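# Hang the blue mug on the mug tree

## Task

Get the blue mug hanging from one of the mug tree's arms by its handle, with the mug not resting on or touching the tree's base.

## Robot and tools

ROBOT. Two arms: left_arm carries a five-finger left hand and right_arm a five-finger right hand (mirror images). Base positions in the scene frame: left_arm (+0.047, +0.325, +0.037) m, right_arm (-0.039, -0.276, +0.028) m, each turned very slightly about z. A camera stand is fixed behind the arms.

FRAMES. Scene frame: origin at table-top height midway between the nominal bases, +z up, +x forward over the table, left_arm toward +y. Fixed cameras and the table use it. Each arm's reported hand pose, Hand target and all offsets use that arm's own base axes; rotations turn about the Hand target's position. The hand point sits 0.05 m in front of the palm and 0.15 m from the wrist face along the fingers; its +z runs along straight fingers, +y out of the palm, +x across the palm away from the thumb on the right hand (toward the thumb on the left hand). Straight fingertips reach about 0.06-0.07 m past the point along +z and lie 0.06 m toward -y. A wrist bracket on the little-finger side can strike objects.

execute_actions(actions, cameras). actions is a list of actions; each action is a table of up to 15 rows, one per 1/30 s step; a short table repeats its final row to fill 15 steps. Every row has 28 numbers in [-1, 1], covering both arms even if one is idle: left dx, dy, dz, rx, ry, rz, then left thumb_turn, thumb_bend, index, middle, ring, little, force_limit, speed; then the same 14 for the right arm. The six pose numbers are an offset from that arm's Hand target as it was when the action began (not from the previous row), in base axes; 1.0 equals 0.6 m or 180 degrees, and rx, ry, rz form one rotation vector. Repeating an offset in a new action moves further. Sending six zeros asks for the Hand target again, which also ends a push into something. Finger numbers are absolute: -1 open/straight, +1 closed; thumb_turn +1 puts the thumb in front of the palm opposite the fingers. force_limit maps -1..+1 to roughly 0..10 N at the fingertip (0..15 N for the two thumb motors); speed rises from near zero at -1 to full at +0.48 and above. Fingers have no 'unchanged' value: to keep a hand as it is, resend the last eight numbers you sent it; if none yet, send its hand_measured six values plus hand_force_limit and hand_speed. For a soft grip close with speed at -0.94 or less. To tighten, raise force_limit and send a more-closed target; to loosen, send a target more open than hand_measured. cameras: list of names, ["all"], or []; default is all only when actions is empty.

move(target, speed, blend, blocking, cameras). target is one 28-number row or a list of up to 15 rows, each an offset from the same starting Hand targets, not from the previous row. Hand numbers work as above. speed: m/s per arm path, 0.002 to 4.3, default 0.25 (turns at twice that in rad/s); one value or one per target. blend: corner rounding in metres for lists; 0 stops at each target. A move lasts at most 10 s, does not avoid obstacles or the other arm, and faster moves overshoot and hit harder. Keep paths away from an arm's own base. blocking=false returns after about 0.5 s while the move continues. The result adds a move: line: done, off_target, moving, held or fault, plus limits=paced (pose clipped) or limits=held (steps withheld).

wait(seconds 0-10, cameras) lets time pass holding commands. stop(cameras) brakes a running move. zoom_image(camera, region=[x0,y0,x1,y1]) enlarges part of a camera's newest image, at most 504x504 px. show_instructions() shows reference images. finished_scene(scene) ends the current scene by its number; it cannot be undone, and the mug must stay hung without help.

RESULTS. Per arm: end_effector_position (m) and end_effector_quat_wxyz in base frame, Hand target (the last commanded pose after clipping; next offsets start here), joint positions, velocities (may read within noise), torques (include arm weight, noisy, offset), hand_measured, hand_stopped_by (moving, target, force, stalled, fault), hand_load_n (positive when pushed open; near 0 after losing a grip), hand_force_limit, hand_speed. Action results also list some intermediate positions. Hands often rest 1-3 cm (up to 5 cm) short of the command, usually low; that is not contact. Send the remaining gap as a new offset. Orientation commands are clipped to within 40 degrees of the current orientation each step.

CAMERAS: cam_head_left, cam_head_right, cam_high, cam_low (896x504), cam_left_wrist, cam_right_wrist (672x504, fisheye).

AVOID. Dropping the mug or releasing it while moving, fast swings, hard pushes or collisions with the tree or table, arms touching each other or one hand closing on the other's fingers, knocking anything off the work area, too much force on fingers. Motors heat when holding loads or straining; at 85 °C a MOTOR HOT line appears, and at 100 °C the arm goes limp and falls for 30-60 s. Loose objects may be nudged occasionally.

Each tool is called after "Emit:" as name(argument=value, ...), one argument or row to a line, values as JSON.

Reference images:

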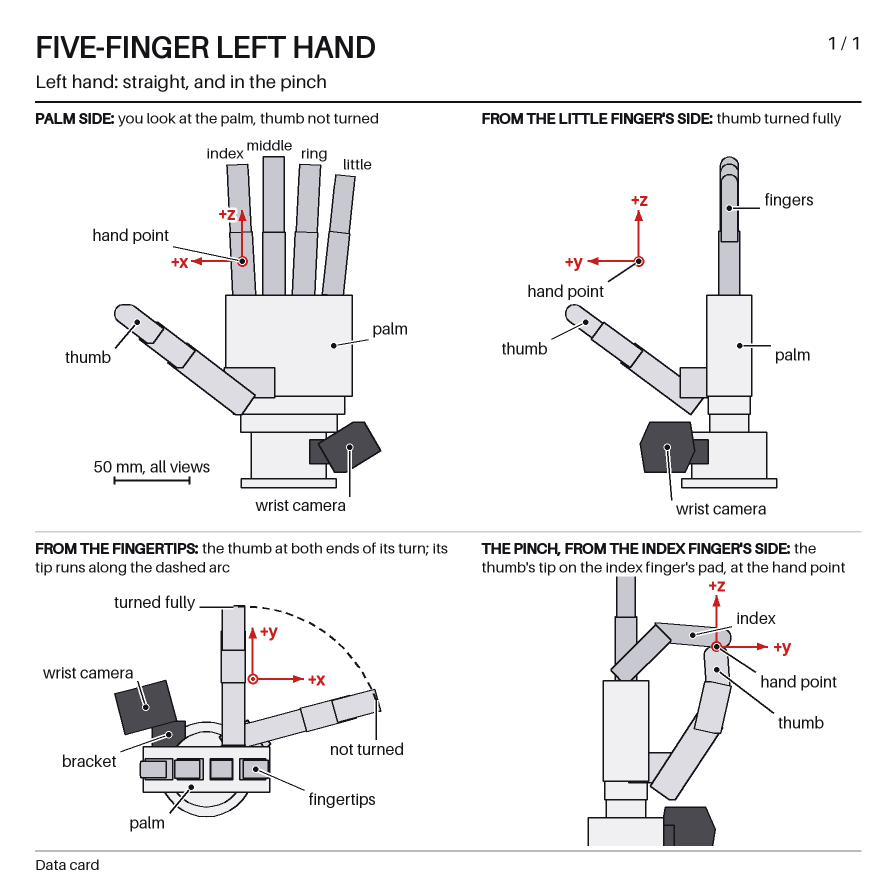

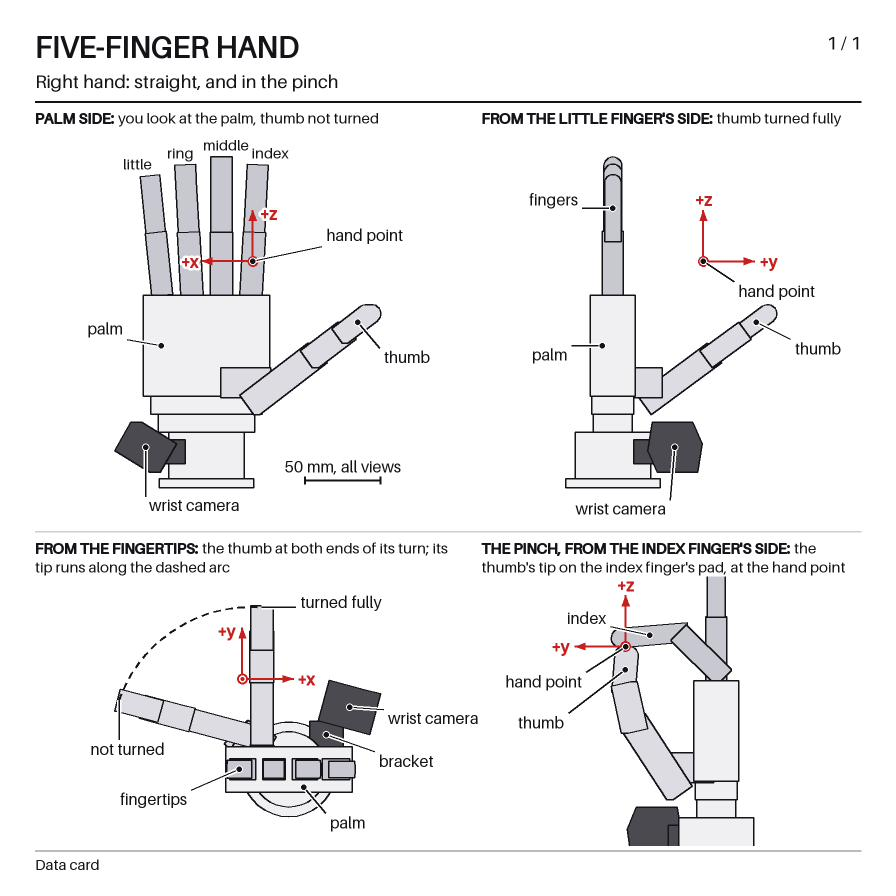

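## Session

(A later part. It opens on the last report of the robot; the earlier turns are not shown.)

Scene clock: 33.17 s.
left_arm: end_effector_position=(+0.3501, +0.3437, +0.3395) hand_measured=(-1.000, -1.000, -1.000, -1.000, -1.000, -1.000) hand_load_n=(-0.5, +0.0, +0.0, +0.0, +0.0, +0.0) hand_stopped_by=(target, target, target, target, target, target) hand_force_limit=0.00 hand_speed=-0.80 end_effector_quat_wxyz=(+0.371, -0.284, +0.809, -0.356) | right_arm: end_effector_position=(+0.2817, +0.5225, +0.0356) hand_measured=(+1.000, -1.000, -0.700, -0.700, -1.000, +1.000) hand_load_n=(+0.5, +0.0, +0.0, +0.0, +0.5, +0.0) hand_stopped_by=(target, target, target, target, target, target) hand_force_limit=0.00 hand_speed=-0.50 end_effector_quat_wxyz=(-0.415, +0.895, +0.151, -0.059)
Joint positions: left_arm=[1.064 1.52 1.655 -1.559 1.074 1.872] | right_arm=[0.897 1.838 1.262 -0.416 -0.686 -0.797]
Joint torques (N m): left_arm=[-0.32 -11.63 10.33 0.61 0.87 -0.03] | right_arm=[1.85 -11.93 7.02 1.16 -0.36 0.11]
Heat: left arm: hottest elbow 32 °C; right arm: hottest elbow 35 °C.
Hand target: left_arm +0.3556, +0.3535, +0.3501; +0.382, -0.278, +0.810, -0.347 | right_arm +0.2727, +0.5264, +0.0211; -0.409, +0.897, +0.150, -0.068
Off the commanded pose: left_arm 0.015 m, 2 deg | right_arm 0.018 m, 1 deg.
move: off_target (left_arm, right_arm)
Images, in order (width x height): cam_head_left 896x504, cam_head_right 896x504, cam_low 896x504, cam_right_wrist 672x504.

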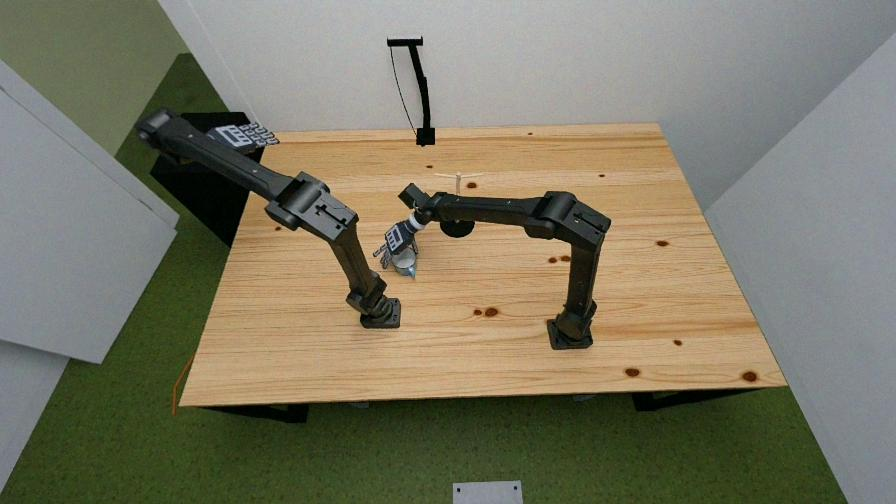

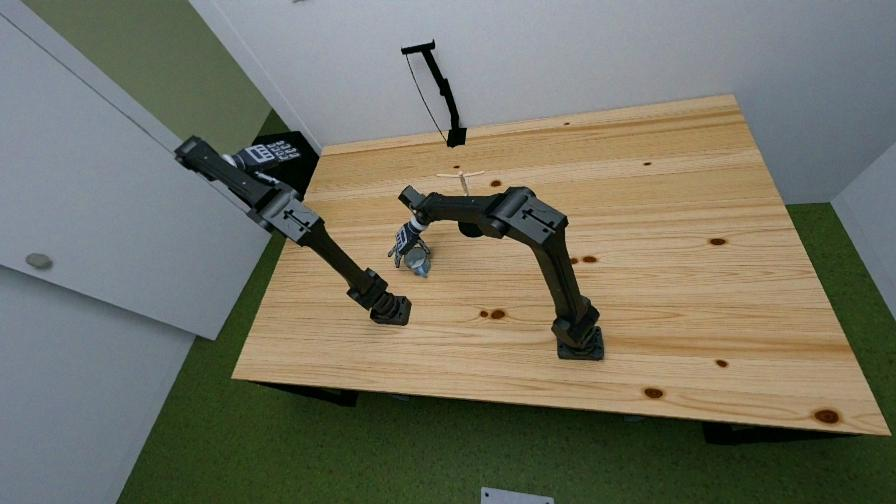

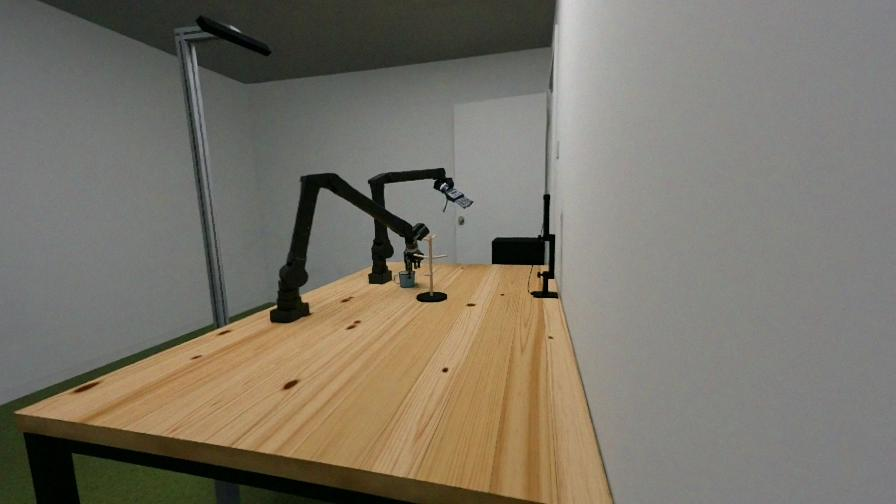

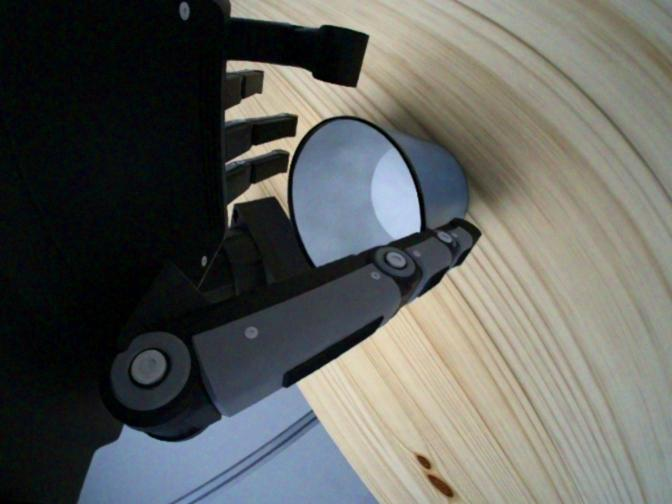

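Emit:
move(
  target=[0, 0, 0, 0, 0, 0, -1, -1, -1, -1, -1, -1, 0.0, -0.8, -0.0135, -0.021, -0.02, 0, 0, 0, 1, -1, -0.7, -0.7, -1, 1, 0.0, -0.5],
  speed=0.08,
  cameras=["cam_head_left", "cam_head_right", "cam_low", "cam_right_wrist"],
)

Emit:
zoom_image(
  camera="cam_head_left",
  region=[380, 225, 440, 285],
)

Emit:
zoom_image(
  camera="cam_low",
  region=[370, 235, 430, 295],
)

Emit:
zoom_image(
  camera="cam_right_wrist",
  region=[200, 40, 540, 380],
)

Scene clock: 37.07 s.
left_arm: end_effector_position=(+0.3501, +0.3437, +0.3395) hand_measured=(-1.000, -1.000, -1.000, -1.000, -1.000, -1.000) hand_load_n=(+0.0, +0.0, +0.0, +0.0, +0.0, +0.0) hand_stopped_by=(target, target, target, target, target, target) hand_force_limit=0.00 hand_speed=-0.80 end_effector_quat_wxyz=(+0.371, -0.284, +0.809, -0.356) | right_arm: end_effector_position=(+0.2802, +0.5208, +0.0310) hand_measured=(+1.000, -1.000, -0.700, -0.700, -1.000, +1.000) hand_load_n=(-1.5, +0.0, +0.0, +0.0, +0.0, +0.0) hand_stopped_by=(target, target, target, target, target, target) hand_force_limit=0.00 hand_speed=-0.50 end_effector_quat_wxyz=(-0.424, +0.891, +0.154, -0.050)
Joint positions: left_arm=[1.064 1.52 1.655 -1.559 1.074 1.872] | right_arm=[0.897 1.828 1.226 -0.36 -0.686 -0.794]
Joint torques (N m): left_arm=[-0.26 -11.58 10.32 0.65 0.88 -0.02] | right_arm=[1.73 -11.93 5.12 0.79 -0.38 0.01]
Heat: left arm: hottest elbow 32 °C; right arm: hottest elbow 36 °C.
Hand target: left_arm +0.3556, +0.3535, +0.3501; +0.382, -0.278, +0.810, -0.347 | right_arm +0.2645, +0.5137, +0.0089; -0.409, +0.897, +0.150, -0.069
Off the commanded pose: left_arm 0.015 m, 2 deg | right_arm 0.028 m, 3 deg.
move: off_target (left_arm, right_arm)
Images, in order (width x height): cam_head_left 896x504, cam_head_right 896x504, cam_low 896x504, cam_right_wrist 672x504.

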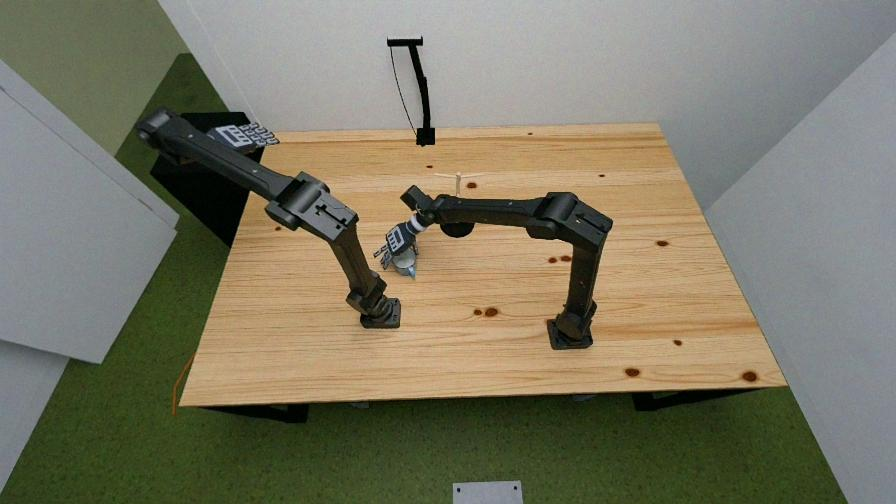

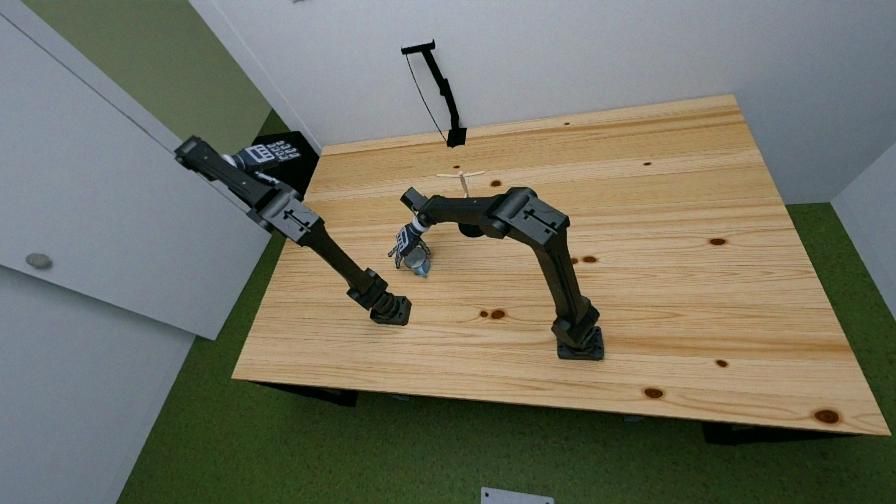

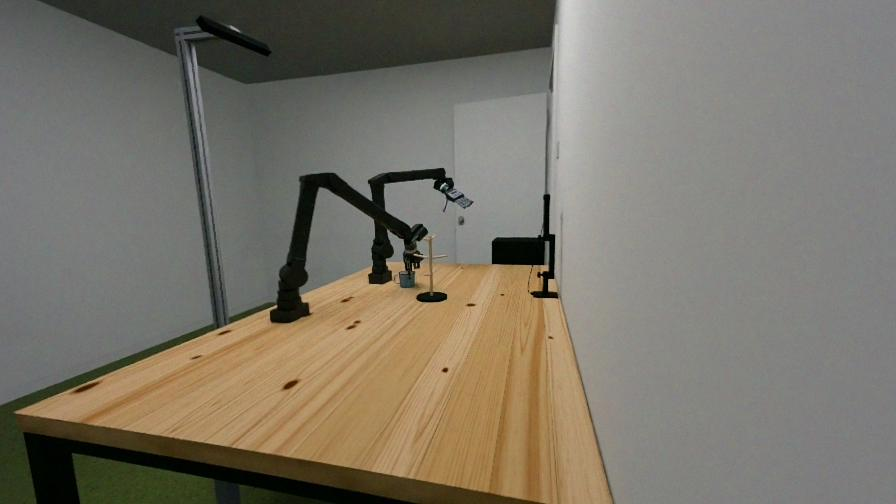

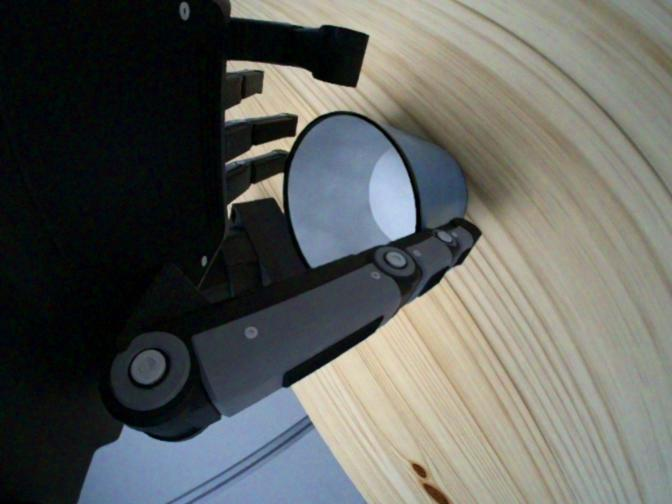

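Scaled by 8.400 from the camera's 896x504 image, which has a finer 1280x720 frame.

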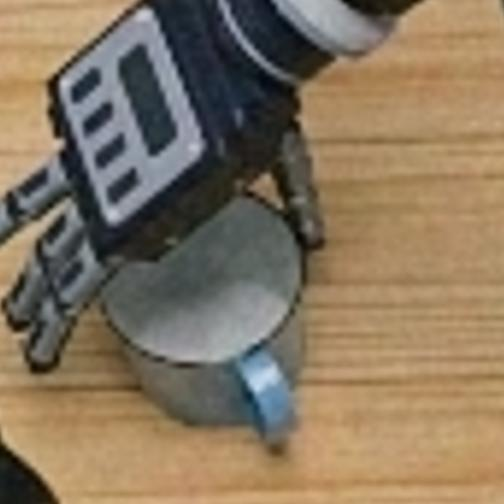

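Scaled by 8.400 from the camera's 896x504 image, which has a finer 1280x720 frame.

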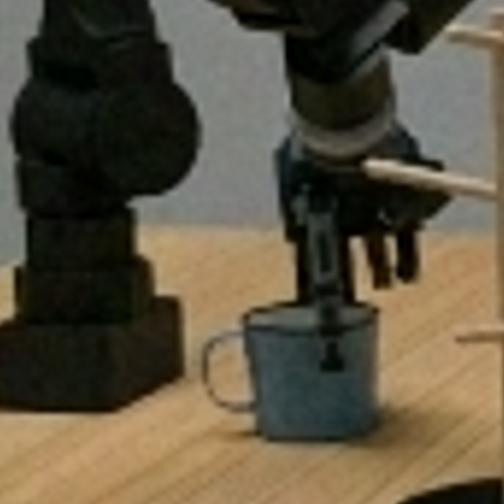

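Scaled by 1.482 from the camera's 672x504 image, which has a finer 960x720 frame.

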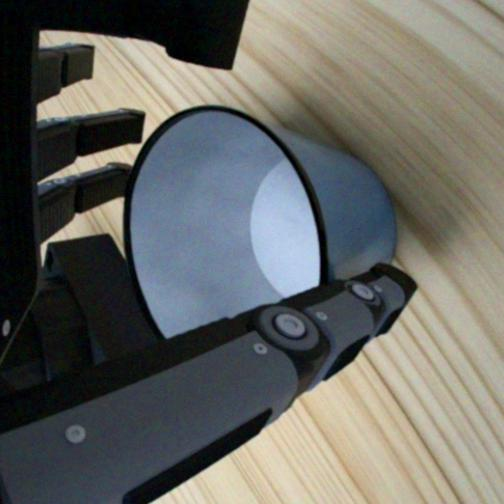

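Emit:
move(
  target=[0, 0, 0, 0, 0, 0, -1, -1, -1, -1, -1, -1, 0.0, -0.8, -0.0125, -0.0195, -0.013, 0, 0, 0, 1, -1, -0.7, -0.7, -1, 1, 0.0, -0.5],
  speed=0.08,
  cameras=["cam_head_left", "cam_low", "cam_right_wrist"],
)

Emit:
zoom_image(
  camera="cam_head_left",
  region=[380, 225, 440, 285],
)

Emit:
zoom_image(
  camera="cam_right_wrist",
  region=[200, 40, 540, 380],
)

Scene clock: 41.10 s.
left_arm: end_effector_position=(+0.3501, +0.3437, +0.3395) hand_measured=(-1.000, -1.000, -1.000, -1.000, -1.000, -1.000) hand_load_n=(+0.0, +0.0, +0.0, +0.0, +0.0, -0.5) hand_stopped_by=(target, target, target, target, target, target) hand_force_limit=0.00 hand_speed=-0.80 end_effector_quat_wxyz=(+0.371, -0.284, +0.809, -0.356) | right_arm: end_effector_position=(+0.2665, +0.5041, +0.0188) hand_measured=(+1.000, -1.000, -0.700, -0.700, -1.000, +1.000) hand_load_n=(+0.0, +0.0, +0.0, +0.0, +0.0, -0.5) hand_stopped_by=(target, target, target, target, target, target) hand_force_limit=0.00 hand_speed=-0.50 end_effector_quat_wxyz=(-0.421, +0.892, +0.153, -0.054)
Joint positions: left_arm=[1.064 1.52 1.655 -1.559 1.074 1.872] | right_arm=[0.897 1.806 1.155 -0.323 -0.687 -0.794]
Joint torques (N m): left_arm=[-0.32 -11.58 10.33 0.61 0.86 -0.03] | right_arm=[1.79 -10.7 6.48 0.76 -0.41 -0.02]
Motor temperatures (°C): left_arm=[28 29 33 28 28 27] | right_arm=[30 28 35 29 29 25]
Heat: left arm: hottest elbow 33 °C; right arm: hottest elbow 35 °C.
Hand target: left_arm +0.3556, +0.3535, +0.3501; +0.382, -0.278, +0.810, -0.347 | right_arm +0.2571, +0.5021, +0.0012; -0.409, +0.897, +0.150, -0.069
Off the commanded pose: left_arm 0.015 m, 2 deg | right_arm 0.020 m, 2 deg.
move: off_target (left_arm, right_arm)
Images, in order (width x height): cam_head_left 896x504, cam_low 896x504, cam_right_wrist 672x504.

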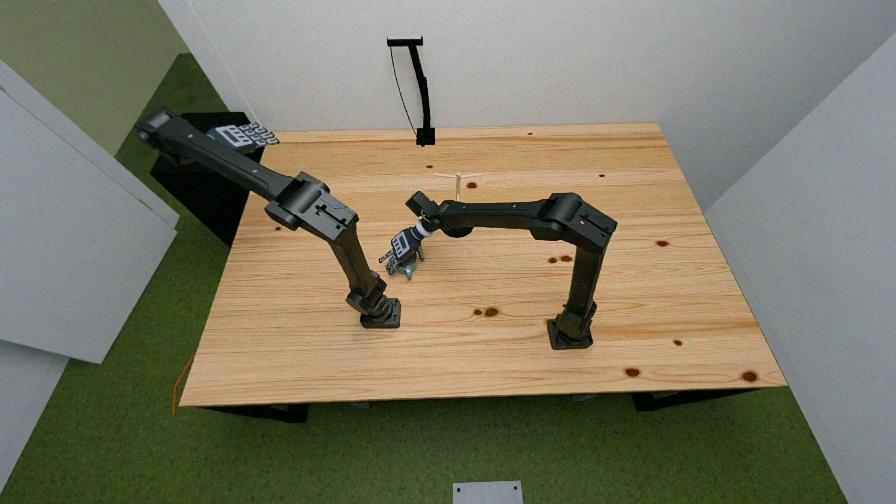

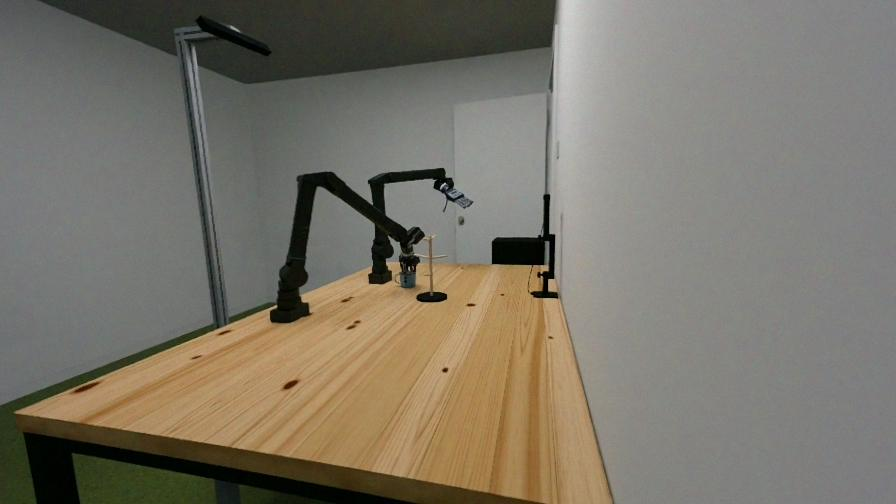

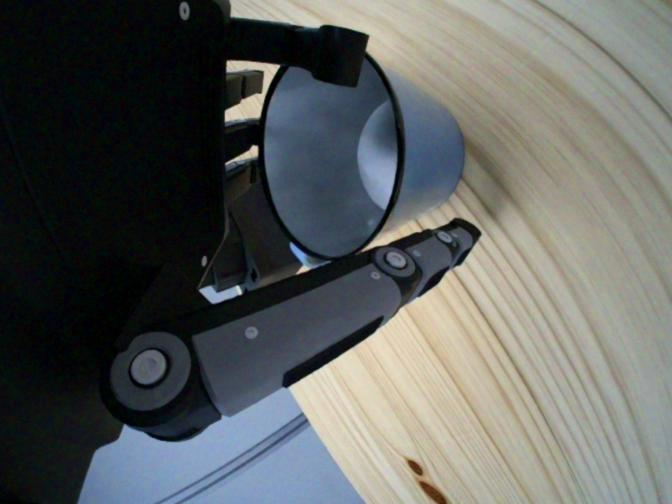

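Scaled by 8.400 from the camera's 896x504 image, which has a finer 1280x720 frame.

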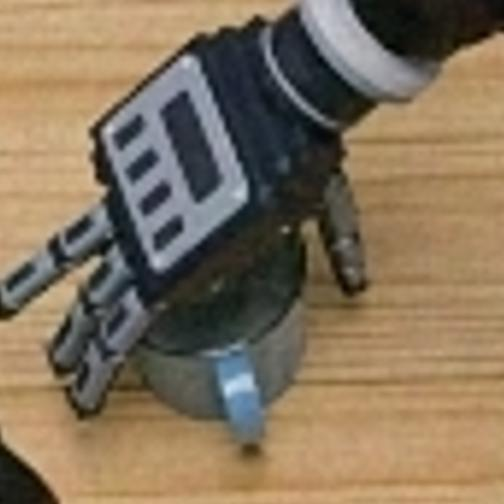

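Scaled by 1.482 from the camera's 672x504 image, which has a finer 960x720 frame.

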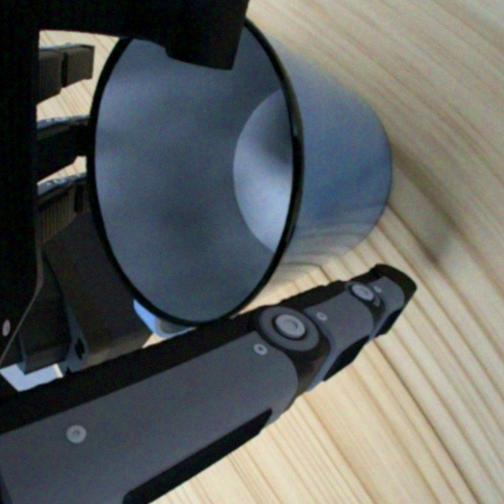

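Emit:
move(
  target=[0, 0, 0, 0, 0, 0, -1, -1, -1, -1, -1, -1, 0.0, -0.8, 0, 0, 0, 0, 0, 0, 1, 0.0, -1, 0.3, 0.3, 1, -0.2, -0.9],
  speed=0.08,
  cameras=["cam_head_left", "cam_low", "cam_right_wrist", "cam_head_right"],
)

Emit:
zoom_image(
  camera="cam_head_left",
  region=[380, 225, 440, 285],
)

Emit:
zoom_image(
  camera="cam_head_right",
  region=[390, 225, 450, 285],
)

Emit:
zoom_image(
  camera="cam_right_wrist",
  region=[200, 40, 540, 380],
)

Emit:
zoom_image(
  camera="cam_low",
  region=[370, 235, 430, 295],
)

Scene clock: 49.43 s.
left_arm: end_effector_position=(+0.3501, +0.3437, +0.3395) hand_measured=(-1.000, -1.000, -1.000, -1.000, -1.000, -1.000) hand_load_n=(-0.5, +0.5, +0.0, +0.0, +0.0, +0.0) hand_stopped_by=(target, target, target, target, target, target) hand_force_limit=0.00 hand_speed=-0.80 end_effector_quat_wxyz=(+0.371, -0.284, +0.809, -0.356) | right_arm: end_effector_position=(+0.2651, +0.5048, +0.0191) hand_measured=(+1.000, -0.884, -1.000, -0.470, -0.396, +1.000) hand_load_n=(+5.0, +10.5, +0.0, +2.5, +4.5, +0.0) hand_stopped_by=(target, force, target, force, force, target) hand_force_limit=-0.20 hand_speed=-0.90 end_effector_quat_wxyz=(-0.422, +0.892, +0.154, -0.055)
Joint positions: left_arm=[1.064 1.52 1.655 -1.559 1.074 1.872] | right_arm=[0.899 1.806 1.155 -0.323 -0.69 -0.794]
Joint torques (N m): left_arm=[-0.32 -11.63 10.35 0.61 0.87 -0.04] | right_arm=[1.61 -11.11 6.41 0.69 -0.28 -0.02]
Heat: left arm: hottest elbow 33 °C; right arm: hottest elbow 36 °C.
Hand target: left_arm +0.3556, +0.3535, +0.3501; +0.382, -0.278, +0.810, -0.347 | right_arm +0.2569, +0.5015, +0.0025; -0.409, +0.897, +0.150, -0.068 (not the last commanded pose)
Off the commanded pose: left_arm 0.015 m, 2 deg | right_arm 0.020 m, 2 deg.
move: off_target (left_arm, right_arm)
Images, in order (width x height): cam_head_left 896x504, cam_head_right 896x504, cam_low 896x504, cam_right_wrist 672x504.

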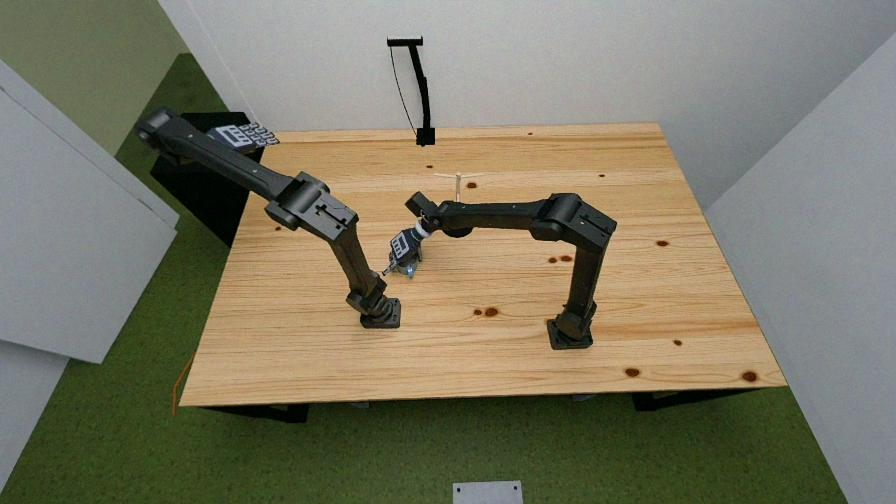

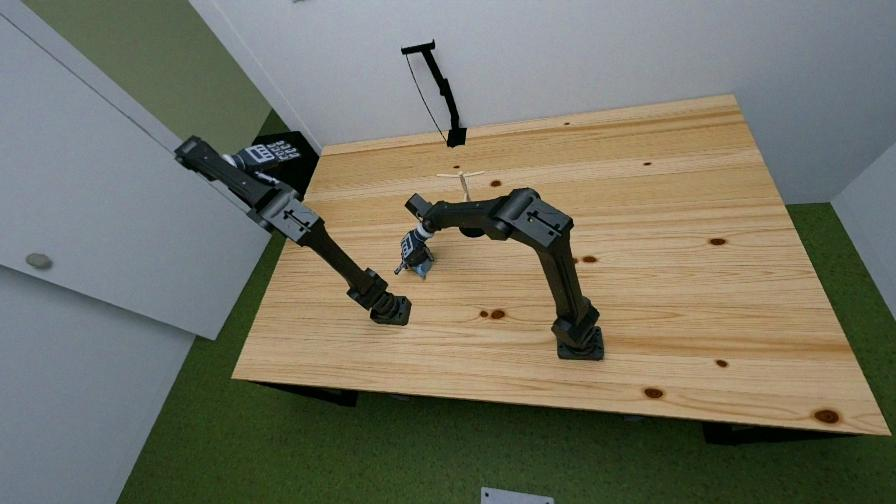

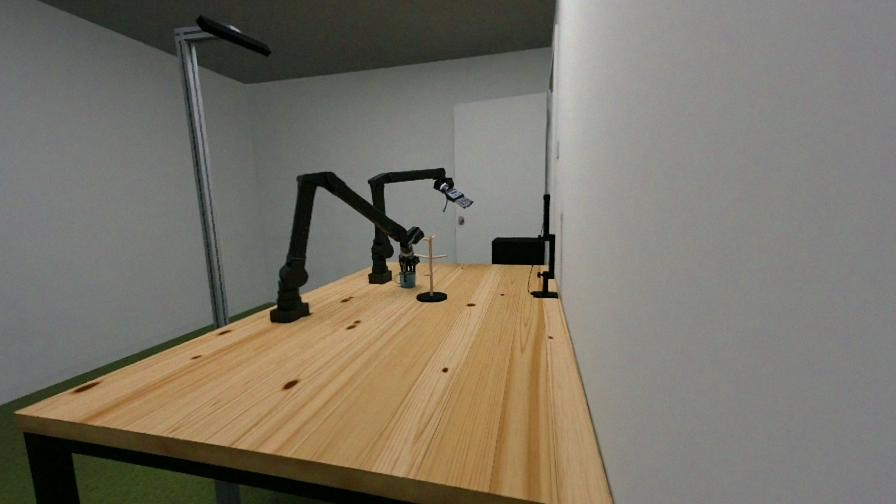

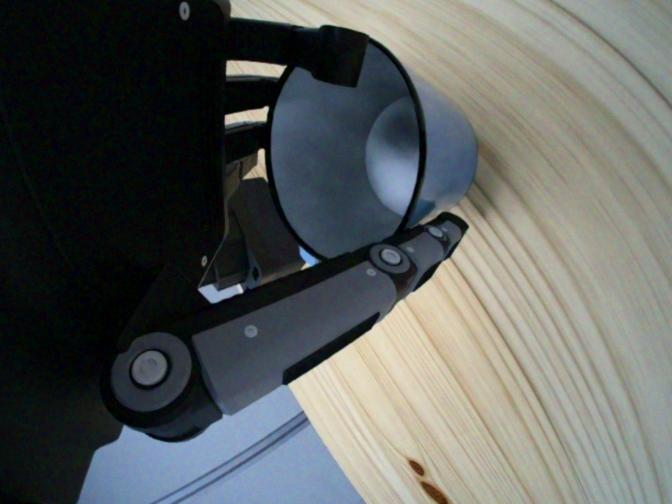

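Scaled by 8.400 from the camera's 896x504 image, which has a finer 1280x720 frame.

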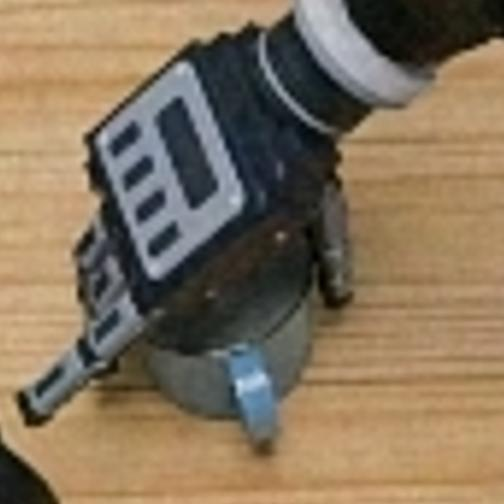

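Scaled by 8.400 from the camera's 896x504 image, which has a finer 1280x720 frame.

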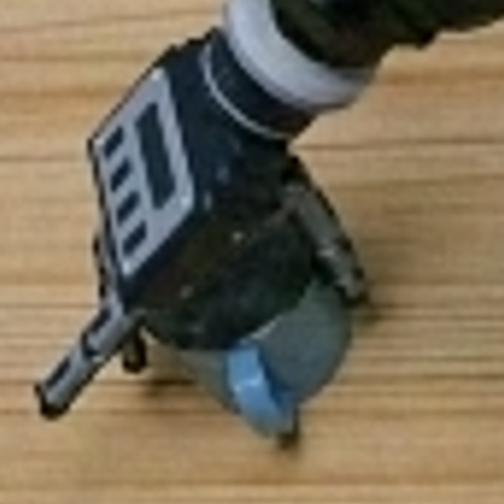

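Scaled by 1.482 from the camera's 672x504 image, which has a finer 960x720 frame.

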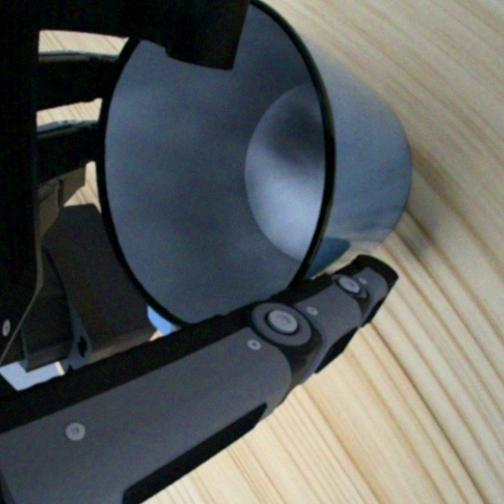

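Scaled by 8.400 from the camera's 896x504 image, which has a finer 1280x720 frame.

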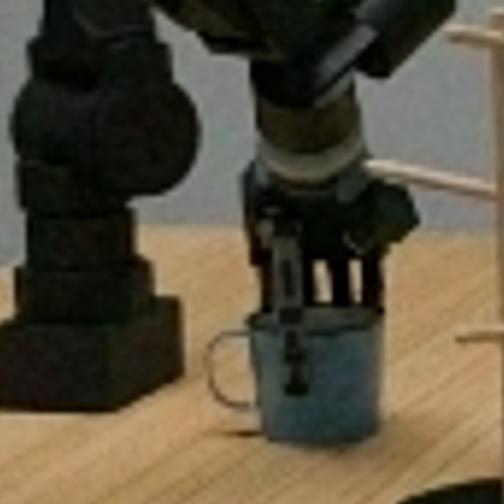

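Emit:
move(
  target=[0, 0, 0, 0, 0, 0, -1, -1, -1, -1, -1, -1, 0.0, -0.8, 0, 0, 0, 0, 0, 0, 1, 0.0, -1, 0.35, 0.3, 1, 0.3, -0.94],
  speed=0.08,
  cameras=["cam_right_wrist"],
)

Scene clock: 55.03 s.
left_arm: end_effector_position=(+0.3501, +0.3437, +0.3395) hand_measured=(-1.000, -1.000, -1.000, -1.000, -1.000, -1.000) hand_load_n=(-0.5, +0.0, +0.0, +0.0, +0.0, +0.0) hand_stopped_by=(target, target, target, target, target, target) hand_force_limit=0.00 hand_speed=-0.80 end_effector_quat_wxyz=(+0.371, -0.284, +0.809, -0.356) | right_arm: end_effector_position=(+0.2651, +0.5048, +0.0191) hand_measured=(+1.000, -0.886, -1.000, -0.426, -0.396, +1.000) hand_load_n=(+6.0, +15.0, +0.0, +7.0, +2.0, +0.0) hand_stopped_by=(target, force, target, force, force, target) hand_force_limit=0.30 hand_speed=-0.94 end_effector_quat_wxyz=(-0.422, +0.892, +0.154, -0.055)
Joint positions: left_arm=[1.064 1.52 1.655 -1.559 1.074 1.872] | right_arm=[0.899 1.806 1.155 -0.323 -0.69 -0.794]
Joint torques (N m): left_arm=[-0.38 -11.63 10.33 0.65 0.87 -0.03] | right_arm=[0.91 -11.4 6.41 0.54 -0.27 -0.04]
Heat: left arm: hottest elbow 33 °C; right arm: hottest elbow 36 °C.
Hand target: left_arm +0.3556, +0.3535, +0.3501; +0.382, -0.278, +0.810, -0.347 | right_arm +0.2569, +0.5015, +0.0025; -0.409, +0.897, +0.150, -0.068
Off the commanded pose: left_arm 0.015 m, 2 deg | right_arm 0.019 m, 2 deg.
move: off_target (left_arm, right_arm)
Images, in order (width x height): cam_right_wrist 672x504.

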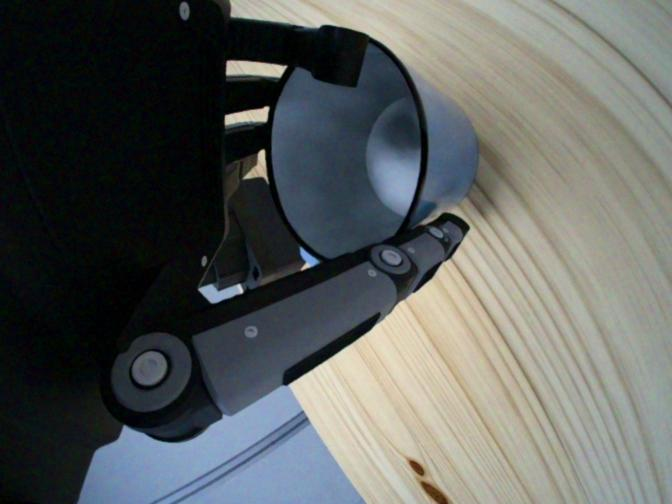

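Emit:
move(
  target=[0, 0, 0, 0, 0, 0, -1, -1, -1, -1, -1, -1, 0.0, -0.8, 0, 0, 0, 0, 0, 0, 1, -0.892, -1, 0.35, 0.3, 1, 0.3, -0.94],
  speed=0.08,
  cameras=[],
)

Scene clock: 56.47 s.
left_arm: end_effector_position=(+0.3501, +0.3437, +0.3395) hand_measured=(-1.000, -1.000, -1.000, -1.000, -1.000, -1.000) hand_load_n=(+0.0, +0.0, +0.0, +0.0, +0.0, +0.0) hand_stopped_by=(target, target, target, target, target, target) hand_force_limit=0.00 hand_speed=-0.80 end_effector_quat_wxyz=(+0.371, -0.284, +0.809, -0.356) | right_arm: end_effector_position=(+0.2651, +0.5048, +0.0191) hand_measured=(+1.000, -0.896, -1.000, -0.426, -0.396, +1.000) hand_load_n=(+5.0, +13.0, +0.0, +6.0, +2.0, -0.5) hand_stopped_by=(target, force, target, force, force, target) hand_force_limit=0.30 hand_speed=-0.94 end_effector_quat_wxyz=(-0.422, +0.892, +0.154, -0.055)
Joint positions: left_arm=[1.064 1.52 1.655 -1.559 1.074 1.872] | right_arm=[0.899 1.806 1.155 -0.323 -0.69 -0.794]
Joint torques (N m): left_arm=[-0.26 -11.63 10.28 0.64 0.88 -0.03] | right_arm=[1.26 -11.22 6.45 0.54 -0.29 -0.01]
Heat: left arm: hottest elbow 34 °C; right arm: hottest elbow 36 °C.
Hand target: left_arm +0.3556, +0.3535, +0.3501; +0.382, -0.278, +0.810, -0.347 | right_arm +0.2569, +0.5015, +0.0025; -0.409, +0.897, +0.150, -0.068
Off the commanded pose: left_arm 0.015 m, 2 deg | right_arm 0.019 m, 2 deg.
move: off_target (left_arm, right_arm)
No camera images: "cameras" was empty.

Emit:
move(
  target=[
    [0, 0, 0, 0, 0, 0, -1, -1, -1, -1, -1, -1, 0.0, -0.8, -0.0167, -0.0167, 0.279, 0, 0, 0, 1, -0.892, -1, 0.35, 0.3, 1, 0.3, -0.94],
    [0, 0, 0, 0, 0, 0, -1, -1, -1, -1, -1, -1, 0.0, -0.8, -0.0358, -0.2495, 0.399, 0.1855, 0.272, -0.6279, 1, -0.892, -1, 0.35, 0.3, 1, 0.3, -0.94],
  ],
  speed=[0.15, 0.3],
  blend=[0.03, 0],
  cameras=["all"],
)

Emit:
zoom_image(
  camera="cam_head_left",
  region=[400, 170, 490, 260],
)

Emit:
zoom_image(
  camera="cam_head_right",
  region=[410, 170, 500, 260],
)

Emit:
zoom_image(
  camera="cam_low",
  region=[370, 210, 460, 310],
)

Emit:
zoom_image(
  camera="cam_high",
  region=[300, 340, 440, 480],
)

Scene clock: 76.27 s.
left_arm: end_effector_position=(+0.3501, +0.3437, +0.3395) hand_measured=(-1.000, -1.000, -1.000, -1.000, -1.000, -1.000) hand_load_n=(-0.5, +0.0, +0.0, +0.0, +0.0, +0.0) hand_stopped_by=(target, target, target, target, target, target) hand_force_limit=0.00 hand_speed=-0.80 end_effector_quat_wxyz=(+0.371, -0.284, +0.809, -0.356) | right_arm: end_effector_position=(+0.2348, +0.3395, +0.2100) hand_measured=(+1.000, -0.896, -1.000, -0.426, -0.396, +1.000) hand_load_n=(+4.0, +13.5, +0.0, +5.5, +2.0, -0.5) hand_stopped_by=(target, force, target, force, force, target) hand_force_limit=0.30 hand_speed=-0.94 end_effector_quat_wxyz=(+0.477, -0.412, +0.775, -0.041)
Joint positions: left_arm=[1.064 1.52 1.655 -1.559 1.074 1.872] | right_arm=[1.085 0.825 0.597 -0.466 0.559 1.411]
Joint torques (N m): left_arm=[-0.26 -11.58 10.37 0.61 0.87 -0.03] | right_arm=[1.44 -2.73 11.74 1.03 0.44 0.2]
Heat: left arm: hottest elbow 35 °C; right arm: hottest elbow 36 °C.
Hand target: left_arm +0.3556, +0.3535, +0.3501; +0.382, -0.278, +0.810, -0.347 | right_arm +0.2355, +0.3517, +0.2419; +0.497, -0.396, +0.772, -0.021
Off the commanded pose: left_arm 0.015 m, 2 deg | right_arm 0.034 m, 4 deg.
move: off_target (left_arm, right_arm)

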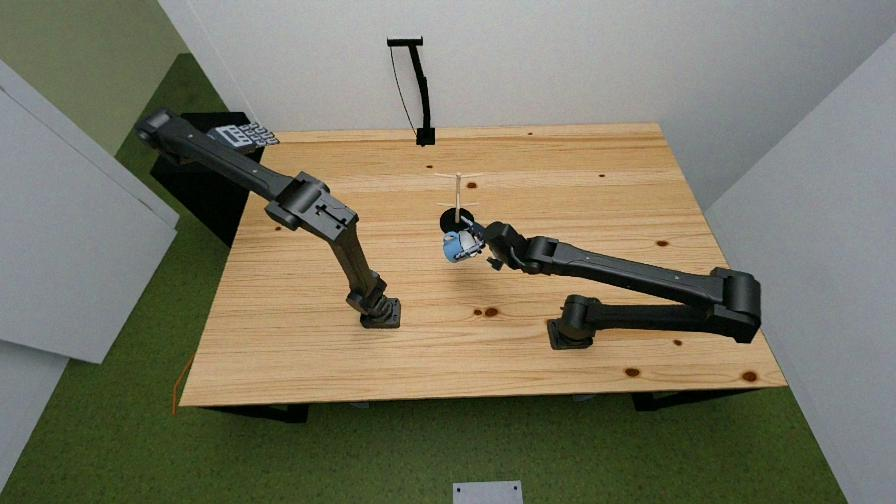

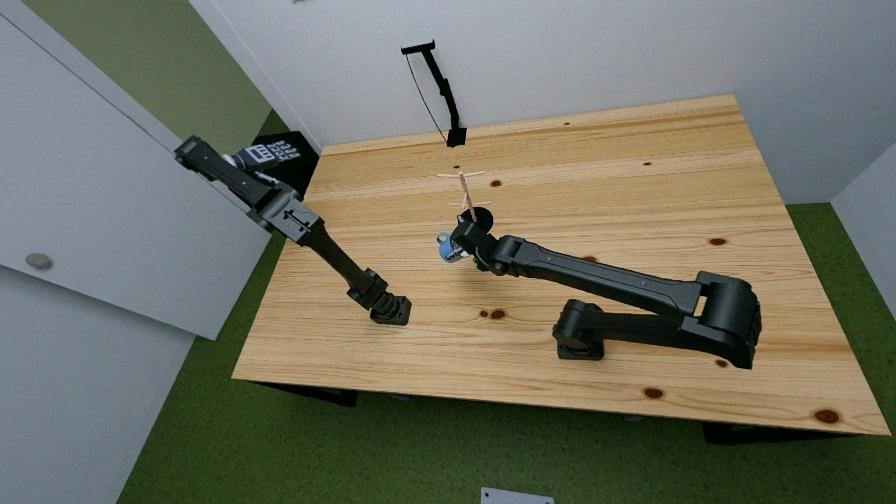

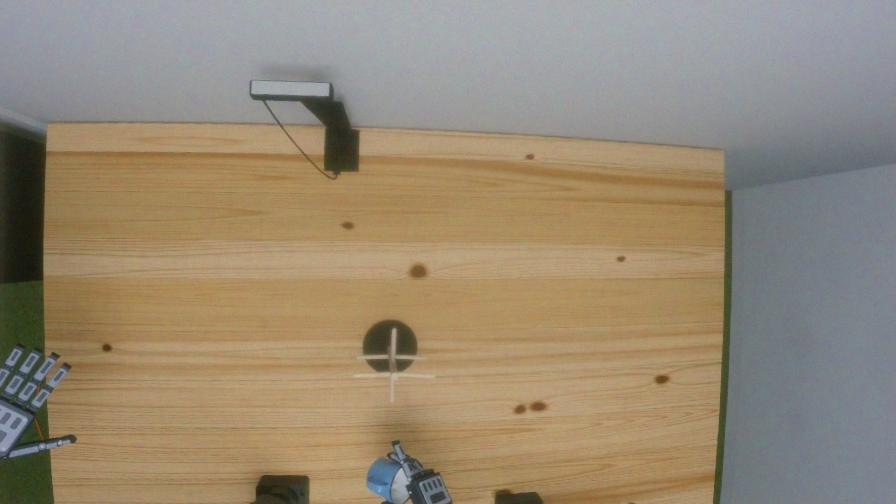

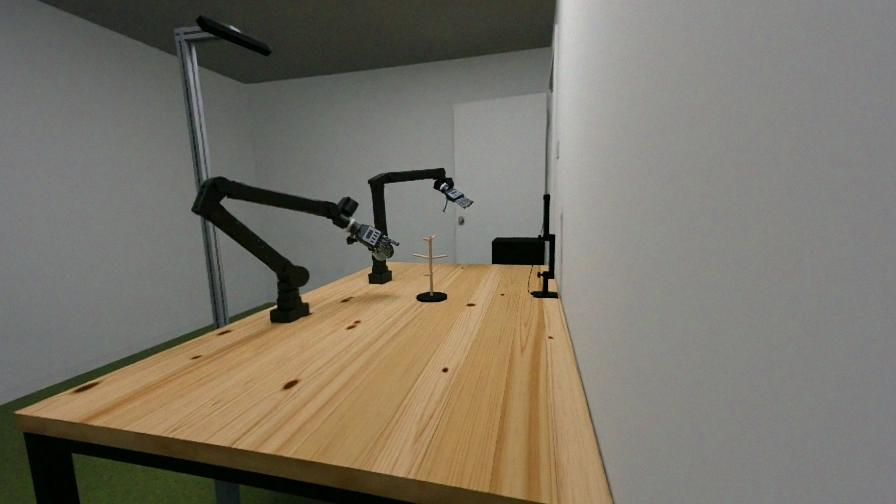

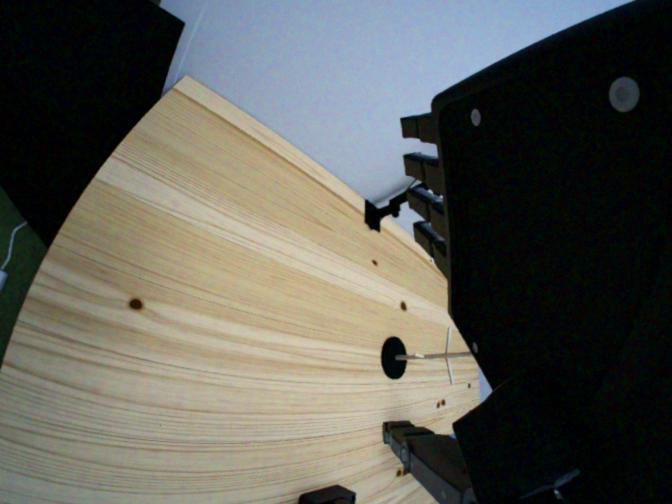

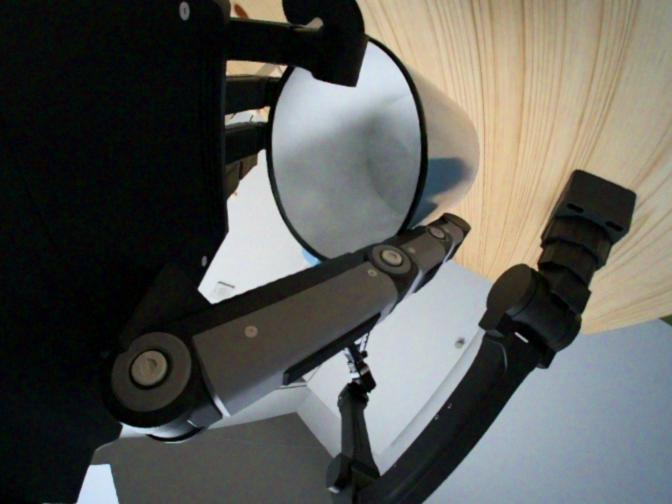

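Scaled by 5.600 from the camera's 896x504 image, which has a finer 1280x720 frame.

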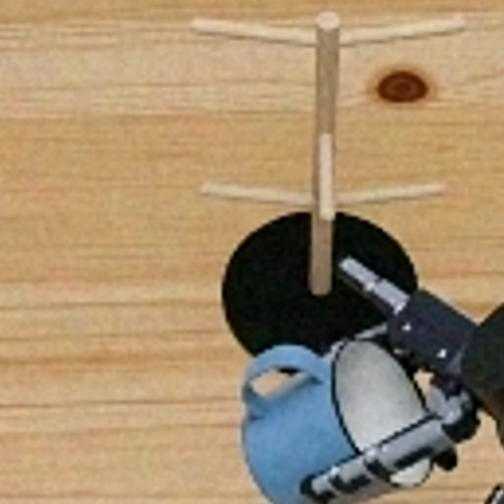

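Scaled by 5.600 from the camera's 896x504 image, which has a finer 1280x720 frame.

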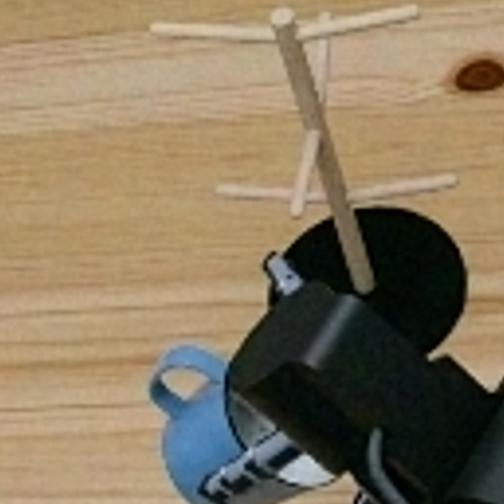

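Scaled by 5.040 from the camera's 896x504 image, which has a finer 1280x720 frame.

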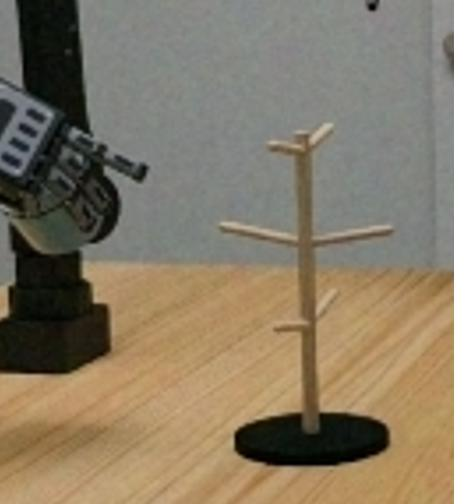

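Scaled by 3.600 from the camera's 896x504 image, which has a finer 1280x720 frame.

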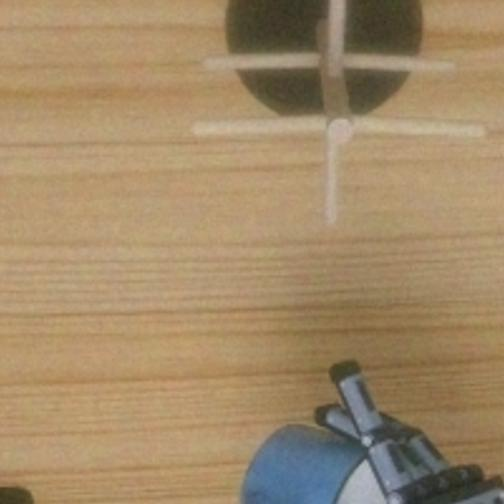

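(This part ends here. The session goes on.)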